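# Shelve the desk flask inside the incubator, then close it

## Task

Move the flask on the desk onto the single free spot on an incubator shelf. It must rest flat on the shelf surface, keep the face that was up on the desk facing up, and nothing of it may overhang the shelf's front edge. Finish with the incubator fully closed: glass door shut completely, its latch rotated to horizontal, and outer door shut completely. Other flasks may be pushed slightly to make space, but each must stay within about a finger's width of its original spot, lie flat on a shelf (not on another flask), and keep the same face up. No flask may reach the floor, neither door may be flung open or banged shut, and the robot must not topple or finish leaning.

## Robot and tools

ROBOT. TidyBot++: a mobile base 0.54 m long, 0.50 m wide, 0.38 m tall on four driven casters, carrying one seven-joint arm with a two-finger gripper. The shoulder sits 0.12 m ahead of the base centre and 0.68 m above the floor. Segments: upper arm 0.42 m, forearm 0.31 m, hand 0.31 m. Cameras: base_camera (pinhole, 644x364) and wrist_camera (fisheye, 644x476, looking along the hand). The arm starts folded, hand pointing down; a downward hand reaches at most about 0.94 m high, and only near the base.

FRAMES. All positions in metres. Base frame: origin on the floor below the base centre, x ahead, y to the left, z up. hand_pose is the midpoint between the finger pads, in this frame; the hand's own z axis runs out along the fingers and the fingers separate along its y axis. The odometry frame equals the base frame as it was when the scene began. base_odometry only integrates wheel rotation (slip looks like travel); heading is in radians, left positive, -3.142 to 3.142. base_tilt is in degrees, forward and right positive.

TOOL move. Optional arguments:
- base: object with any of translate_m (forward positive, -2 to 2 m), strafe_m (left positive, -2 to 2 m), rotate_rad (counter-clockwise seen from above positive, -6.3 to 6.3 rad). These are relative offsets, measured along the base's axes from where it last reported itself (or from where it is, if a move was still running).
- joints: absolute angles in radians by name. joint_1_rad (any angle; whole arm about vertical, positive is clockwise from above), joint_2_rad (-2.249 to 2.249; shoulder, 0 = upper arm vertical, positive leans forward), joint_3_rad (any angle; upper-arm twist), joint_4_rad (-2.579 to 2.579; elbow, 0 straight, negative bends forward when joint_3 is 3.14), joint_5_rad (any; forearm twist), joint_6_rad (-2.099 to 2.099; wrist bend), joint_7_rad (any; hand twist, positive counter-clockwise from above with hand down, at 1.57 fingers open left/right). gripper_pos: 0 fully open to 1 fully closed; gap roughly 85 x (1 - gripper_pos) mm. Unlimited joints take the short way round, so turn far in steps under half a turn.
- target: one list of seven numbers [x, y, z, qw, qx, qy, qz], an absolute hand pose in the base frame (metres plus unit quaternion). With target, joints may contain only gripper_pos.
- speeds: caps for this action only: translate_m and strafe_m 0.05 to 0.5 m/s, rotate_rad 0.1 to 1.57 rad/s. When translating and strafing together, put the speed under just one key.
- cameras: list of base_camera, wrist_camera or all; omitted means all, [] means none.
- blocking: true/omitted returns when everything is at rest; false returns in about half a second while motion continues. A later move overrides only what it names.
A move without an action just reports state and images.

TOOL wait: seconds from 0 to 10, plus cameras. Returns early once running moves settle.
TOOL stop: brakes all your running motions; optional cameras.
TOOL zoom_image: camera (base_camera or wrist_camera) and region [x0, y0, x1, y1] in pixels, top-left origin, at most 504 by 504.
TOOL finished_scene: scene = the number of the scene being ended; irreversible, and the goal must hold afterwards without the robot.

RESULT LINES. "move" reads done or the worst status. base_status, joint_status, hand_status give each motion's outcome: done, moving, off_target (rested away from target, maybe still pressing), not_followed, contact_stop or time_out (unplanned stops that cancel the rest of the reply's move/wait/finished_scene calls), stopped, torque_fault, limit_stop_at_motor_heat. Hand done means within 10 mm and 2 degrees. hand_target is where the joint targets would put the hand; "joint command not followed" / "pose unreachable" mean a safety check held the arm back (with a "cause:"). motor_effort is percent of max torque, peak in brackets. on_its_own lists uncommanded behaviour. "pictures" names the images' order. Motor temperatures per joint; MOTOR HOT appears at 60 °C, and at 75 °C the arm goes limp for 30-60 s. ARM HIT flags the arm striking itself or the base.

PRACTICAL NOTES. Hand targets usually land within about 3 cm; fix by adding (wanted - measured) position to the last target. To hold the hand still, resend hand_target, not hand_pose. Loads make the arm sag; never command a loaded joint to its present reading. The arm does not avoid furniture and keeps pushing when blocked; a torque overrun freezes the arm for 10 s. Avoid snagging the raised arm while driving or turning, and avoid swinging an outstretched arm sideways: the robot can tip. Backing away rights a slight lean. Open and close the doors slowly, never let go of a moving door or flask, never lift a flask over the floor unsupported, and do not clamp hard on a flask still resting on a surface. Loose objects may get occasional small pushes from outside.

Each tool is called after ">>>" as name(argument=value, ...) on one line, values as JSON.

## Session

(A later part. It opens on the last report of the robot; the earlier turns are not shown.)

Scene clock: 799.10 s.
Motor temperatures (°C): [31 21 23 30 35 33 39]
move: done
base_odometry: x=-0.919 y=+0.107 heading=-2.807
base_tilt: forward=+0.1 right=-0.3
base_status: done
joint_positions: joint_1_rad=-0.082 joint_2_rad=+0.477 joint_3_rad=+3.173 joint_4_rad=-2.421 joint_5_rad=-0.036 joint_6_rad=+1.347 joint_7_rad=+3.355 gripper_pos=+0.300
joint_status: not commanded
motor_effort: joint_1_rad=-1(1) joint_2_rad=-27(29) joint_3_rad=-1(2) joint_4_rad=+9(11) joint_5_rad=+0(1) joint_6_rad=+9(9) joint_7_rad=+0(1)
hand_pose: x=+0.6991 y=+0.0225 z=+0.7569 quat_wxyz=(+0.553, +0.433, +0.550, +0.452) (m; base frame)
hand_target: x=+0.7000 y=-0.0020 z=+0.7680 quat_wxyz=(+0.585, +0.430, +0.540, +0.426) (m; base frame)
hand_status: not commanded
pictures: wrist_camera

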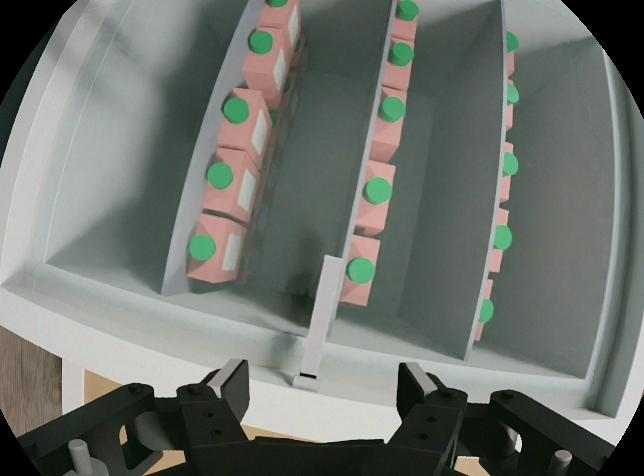

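>>> move(base={"translate_m": -0.6}, target=[0.58, 0.02, 1.0, -0.014, 0.715, 0.014, 0.70], joints={"gripper_pos": 1.0}, cameras=[])

>>> move(base={"strafe_m": 1.15}, cameras=["wrist_camera"])

Scene clock: 821.77 s.
Motor temperatures (°C): [31 21 23 30 35 33 39]
move: off_target
base_odometry: x=-0.352 y=+0.304 heading=-2.807
base_tilt: forward=+0.0 right=-0.3
base_status: done
joint_positions: joint_1_rad=-0.049 joint_2_rad=-0.381 joint_3_rad=+3.160 joint_4_rad=-2.184 joint_5_rad=-0.036 joint_6_rad=+0.245 joint_7_rad=+1.642 gripper_pos=+0.999
joint_status: all done
motor_effort: joint_1_rad=+0(2) joint_2_rad=-7(29) joint_3_rad=+0(2) joint_4_rad=+22(22) joint_5_rad=+0(1) joint_6_rad=+9(10) joint_7_rad=+1(1)
hand_pose: x=+0.5797 y=+0.0116 z=+1.0045 quat_wxyz=(+0.002, +0.702, +0.019, +0.712) (m; base frame)
hand_target: x=+0.5800 y=+0.0200 z=+1.0000 quat_wxyz=(-0.014, +0.714, +0.014, +0.699) (m; base frame)
hand_status: off_target (0.010 m and 2.8 deg from the pose sent, 0.271 m and 102.6 deg at the start)
pictures: none
No camera images: "cameras" was empty.

Scene clock: 825.30 s.
Motor temperatures (°C): [31 21 23 30 35 33 39]
move: done
base_odometry: x=+0.025 y=-0.782 heading=-2.807
base_tilt: forward=+0.0 right=-0.3
base_status: done
joint_positions: joint_1_rad=-0.046 joint_2_rad=-0.381 joint_3_rad=+3.151 joint_4_rad=-2.183 joint_5_rad=-0.036 joint_6_rad=+0.243 joint_7_rad=+1.639 gripper_pos=+0.999
joint_status: not commanded
motor_effort: joint_1_rad=+0(2) joint_2_rad=-7(8) joint_3_rad=+0(2) joint_4_rad=+22(22) joint_5_rad=+1(1) joint_6_rad=+9(9) joint_7_rad=+0(1)
hand_pose: x=+0.5795 y=+0.0146 z=+1.0042 quat_wxyz=(+0.001, +0.703, +0.021, +0.711) (m; base frame)
hand_target: x=+0.5800 y=+0.0200 z=+1.0000 quat_wxyz=(-0.014, +0.714, +0.014, +0.699) (m; base frame)
hand_status: not commanded
pictures: wrist_camera

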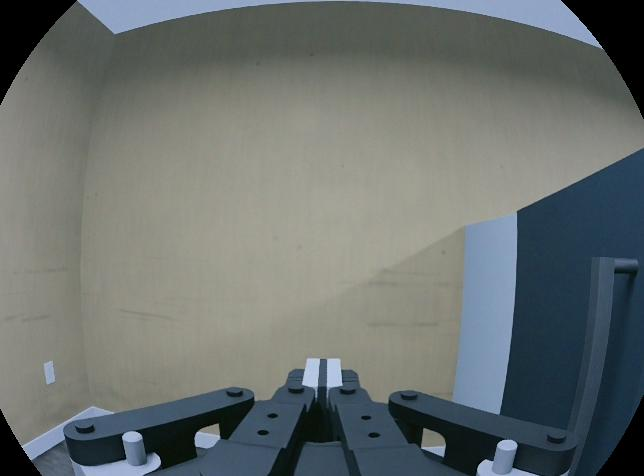

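>>> move(base={"translate_m": 0.35}, cameras=[])

>>> move(base={"strafe_m": -0.9}, speeds={"strafe_m": 0.15}, cameras=["wrist_camera"])

Scene clock: 835.90 s.
Motor temperatures (°C): [31 21 23 30 35 33 39]
move: done
base_odometry: x=-0.305 y=-0.897 heading=-2.806
base_tilt: forward=+0.1 right=-0.3
base_status: done
joint_positions: joint_1_rad=-0.046 joint_2_rad=-0.376 joint_3_rad=+3.151 joint_4_rad=-2.181 joint_5_rad=-0.036 joint_6_rad=+0.240 joint_7_rad=+1.639 gripper_pos=+0.999
joint_status: not commanded
motor_effort: joint_1_rad=-1(2) joint_2_rad=-8(11) joint_3_rad=+0(1) joint_4_rad=+21(23) joint_5_rad=+0(1) joint_6_rad=+9(9) joint_7_rad=+0(1)
hand_pose: x=+0.5814 y=+0.0147 z=+1.0022 quat_wxyz=(+0.001, +0.705, +0.021, +0.709) (m; base frame)
hand_target: x=+0.5800 y=+0.0200 z=+1.0000 quat_wxyz=(-0.014, +0.714, +0.014, +0.699) (m; base frame)
hand_status: not commanded
pictures: none
No camera images: "cameras" was empty.

Scene clock: 842.57 s.
Motor temperatures (°C): [31 21 23 30 35 33 39]
move: done
base_odometry: x=-0.601 y=-0.048 heading=-2.806
base_tilt: forward=+0.2 right=-0.3
base_status: done
joint_positions: joint_1_rad=-0.097 joint_2_rad=-0.285 joint_3_rad=+3.073 joint_4_rad=-2.104 joint_5_rad=-0.032 joint_6_rad=+0.230 joint_7_rad=+1.622 gripper_pos=+0.999
joint_status: not commanded
motor_effort: joint_1_rad=+10(13) joint_2_rad=-28(31) joint_3_rad=+14(16) joint_4_rad=+11(31) joint_5_rad=-3(4) joint_6_rad=+5(11) joint_7_rad=+0(3)
hand_pose: x=+0.6086 y=+0.0859 z=+1.0023 quat_wxyz=(-0.041, +0.710, +0.070, +0.699) (m; base frame)
hand_target: x=+0.5800 y=+0.0200 z=+1.0000 quat_wxyz=(-0.014, +0.714, +0.014, +0.699) (m; base frame)
hand_status: not commanded
pictures: wrist_camera

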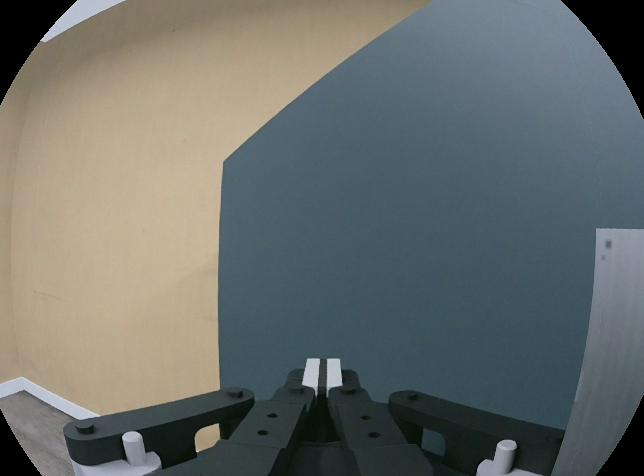

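>>> move(base={"strafe_m": -0.2, "translate_m": 0.17}, speeds={"translate_m": 0.13}, cameras=[])

>>> move(base={"translate_m": 0.17}, speeds={"translate_m": 0.11}, cameras=["wrist_camera"])

Scene clock: 857.57 s.
Motor temperatures (°C): [31 21 23 30 35 32 39]
move: done
base_odometry: x=-0.828 y=+0.085 heading=-2.806
base_tilt: forward=+0.0 right=-0.3
base_status: done
joint_positions: joint_1_rad=-0.111 joint_2_rad=-0.316 joint_3_rad=+3.053 joint_4_rad=-2.128 joint_5_rad=-0.031 joint_6_rad=+0.230 joint_7_rad=+1.622 gripper_pos=+0.999
joint_status: not commanded
motor_effort: joint_1_rad=+13(16) joint_2_rad=-19(28) joint_3_rad=+17(20) joint_4_rad=+17(18) joint_5_rad=-3(4) joint_6_rad=+8(8) joint_7_rad=+1(1)
hand_pose: x=+0.5932 y=+0.1024 z=+1.0023 quat_wxyz=(-0.049, +0.706, +0.084, +0.701) (m; base frame)
hand_target: x=+0.5800 y=+0.0200 z=+1.0000 quat_wxyz=(-0.014, +0.714, +0.014, +0.699) (m; base frame)
hand_status: not commanded
pictures: none
No camera images: "cameras" was empty.

Scene clock: 859.80 s.
Motor temperatures (°C): [31 21 23 30 35 32 39]
move: done
base_odometry: x=-0.988 y=+0.029 heading=-2.806
base_tilt: forward=+0.0 right=-0.3
base_status: done
joint_positions: joint_1_rad=-0.046 joint_2_rad=-0.371 joint_3_rad=+3.118 joint_4_rad=-2.157 joint_5_rad=-0.031 joint_6_rad=+0.228 joint_7_rad=+1.622 gripper_pos=+0.999
joint_status: not commanded
motor_effort: joint_1_rad=+0(13) joint_2_rad=-8(19) joint_3_rad=+0(16) joint_4_rad=+22(23) joint_5_rad=+0(2) joint_6_rad=+9(10) joint_7_rad=+0(1)
hand_pose: x=+0.5835 y=+0.0339 z=+1.0106 quat_wxyz=(-0.012, +0.702, +0.032, +0.711) (m; base frame)
hand_target: x=+0.5800 y=+0.0200 z=+1.0000 quat_wxyz=(-0.014, +0.714, +0.014, +0.699) (m; base frame)
hand_status: not commanded
pictures: wrist_camera

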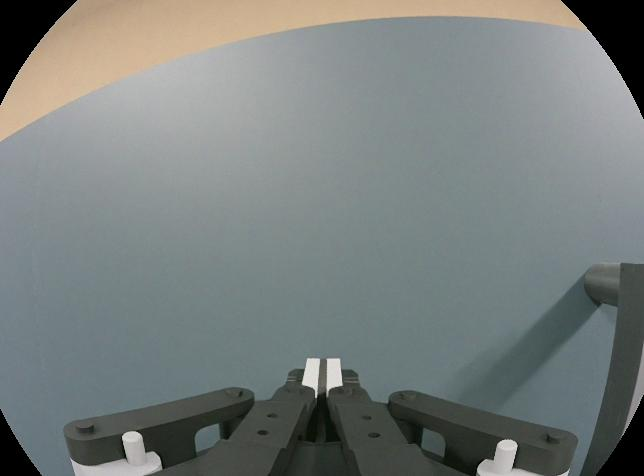

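>>> move(base={"translate_m": 0.12}, speeds={"translate_m": 0.07}, cameras=["wrist_camera"])

Scene clock: 865.43 s.
Motor temperatures (°C): [31 21 23 30 35 32 39]
move: done
base_odometry: x=-1.102 y=-0.010 heading=-2.806
base_tilt: forward=+0.0 right=-0.3
base_status: done
joint_positions: joint_1_rad=-0.046 joint_2_rad=-0.380 joint_3_rad=+3.118 joint_4_rad=-2.159 joint_5_rad=-0.031 joint_6_rad=+0.228 joint_7_rad=+1.622 gripper_pos=+0.999
joint_status: not commanded
motor_effort: joint_1_rad=+0(1) joint_2_rad=-8(10) joint_3_rad=-1(1) joint_4_rad=+22(24) joint_5_rad=+1(1) joint_6_rad=+9(10) joint_7_rad=+0(1)
hand_pose: x=+0.5803 y=+0.0336 z=+1.0136 quat_wxyz=(-0.011, +0.699, +0.032, +0.714) (m; base frame)
hand_target: x=+0.5800 y=+0.0200 z=+1.0000 quat_wxyz=(-0.014, +0.714, +0.014, +0.699) (m; base frame)
hand_status: not commanded
pictures: wrist_camera

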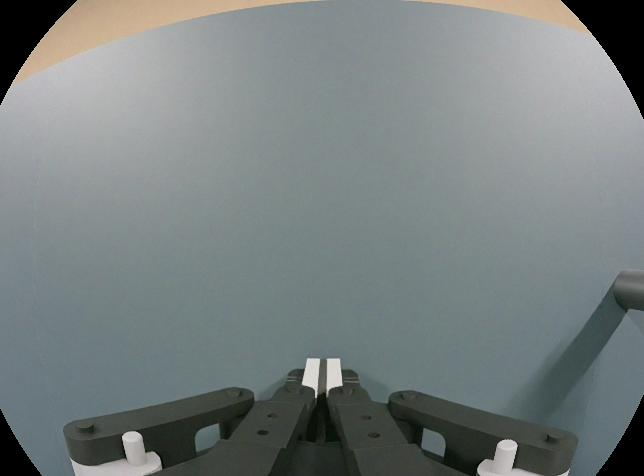

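>>> move(base={"translate_m": 0.08}, speeds={"translate_m": 0.06}, cameras=["wrist_camera"])

Scene clock: 872.63 s.
Motor temperatures (°C): [31 21 23 30 35 32 39]
move: time_out
base_odometry: x=-1.174 y=-0.035 heading=-2.807
base_tilt: forward=+0.0 right=-0.3
base_status: translate_m time_out (by the wheels' count: +0.077 of +0.080)
joint_positions: joint_1_rad=-0.051 joint_2_rad=-0.569 joint_3_rad=+3.116 joint_4_rad=-2.260 joint_5_rad=-0.031 joint_6_rad=+0.168 joint_7_rad=+1.622 gripper_pos=+0.999
joint_status: not commanded
motor_effort: joint_1_rad=+2(6) joint_2_rad=+33(36) joint_3_rad=+4(8) joint_4_rad=+39(42) joint_5_rad=+0(1) joint_6_rad=+19(21) joint_7_rad=+1(1)
hand_pose: x=+0.5137 y=+0.0331 z=+1.0131 quat_wxyz=(-0.012, +0.689, +0.035, +0.724) (m; base frame)
hand_target: x=+0.5800 y=+0.0200 z=+1.0000 quat_wxyz=(-0.014, +0.714, +0.014, +0.699) (m; base frame)
hand_status: not commanded
pictures: wrist_camera

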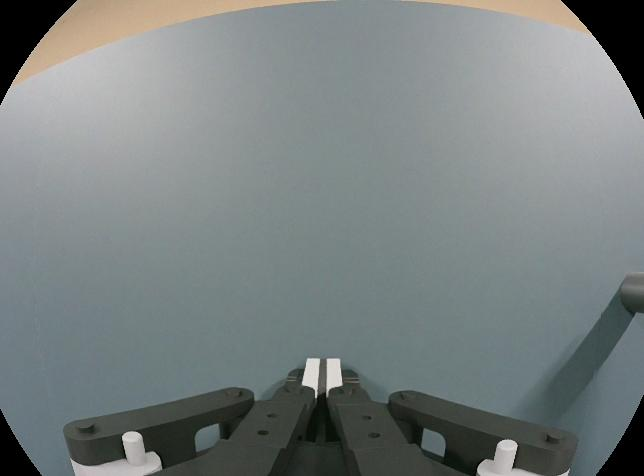

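>>> move(base={"translate_m": -0.35}, speeds={"translate_m": 0.3}, cameras=["wrist_camera"])

Scene clock: 878.20 s.
Motor temperatures (°C): [31 21 23 30 35 32 39]
move: done
base_odometry: x=-0.844 y=+0.080 heading=-2.806
base_tilt: forward=+0.1 right=-0.3
base_status: done
joint_positions: joint_1_rad=-0.046 joint_2_rad=-0.378 joint_3_rad=+3.119 joint_4_rad=-2.169 joint_5_rad=-0.031 joint_6_rad=+0.184 joint_7_rad=+1.622 gripper_pos=+0.999
joint_status: not commanded
motor_effort: joint_1_rad=+0(2) joint_2_rad=-8(32) joint_3_rad=+0(3) joint_4_rad=+21(36) joint_5_rad=+0(1) joint_6_rad=+9(16) joint_7_rad=+0(1)
hand_pose: x=+0.5802 y=+0.0328 z=+0.9927 quat_wxyz=(-0.011, +0.719, +0.032, +0.694) (m; base frame)
hand_target: x=+0.5800 y=+0.0200 z=+1.0000 quat_wxyz=(-0.014, +0.714, +0.014, +0.699) (m; base frame)
hand_status: not commanded
pictures: wrist_camera

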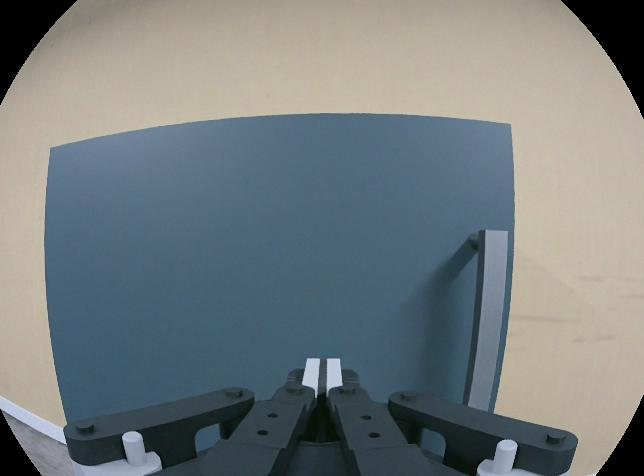

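>>> finished_scene(scene=2)

The scene is finished: the task was done.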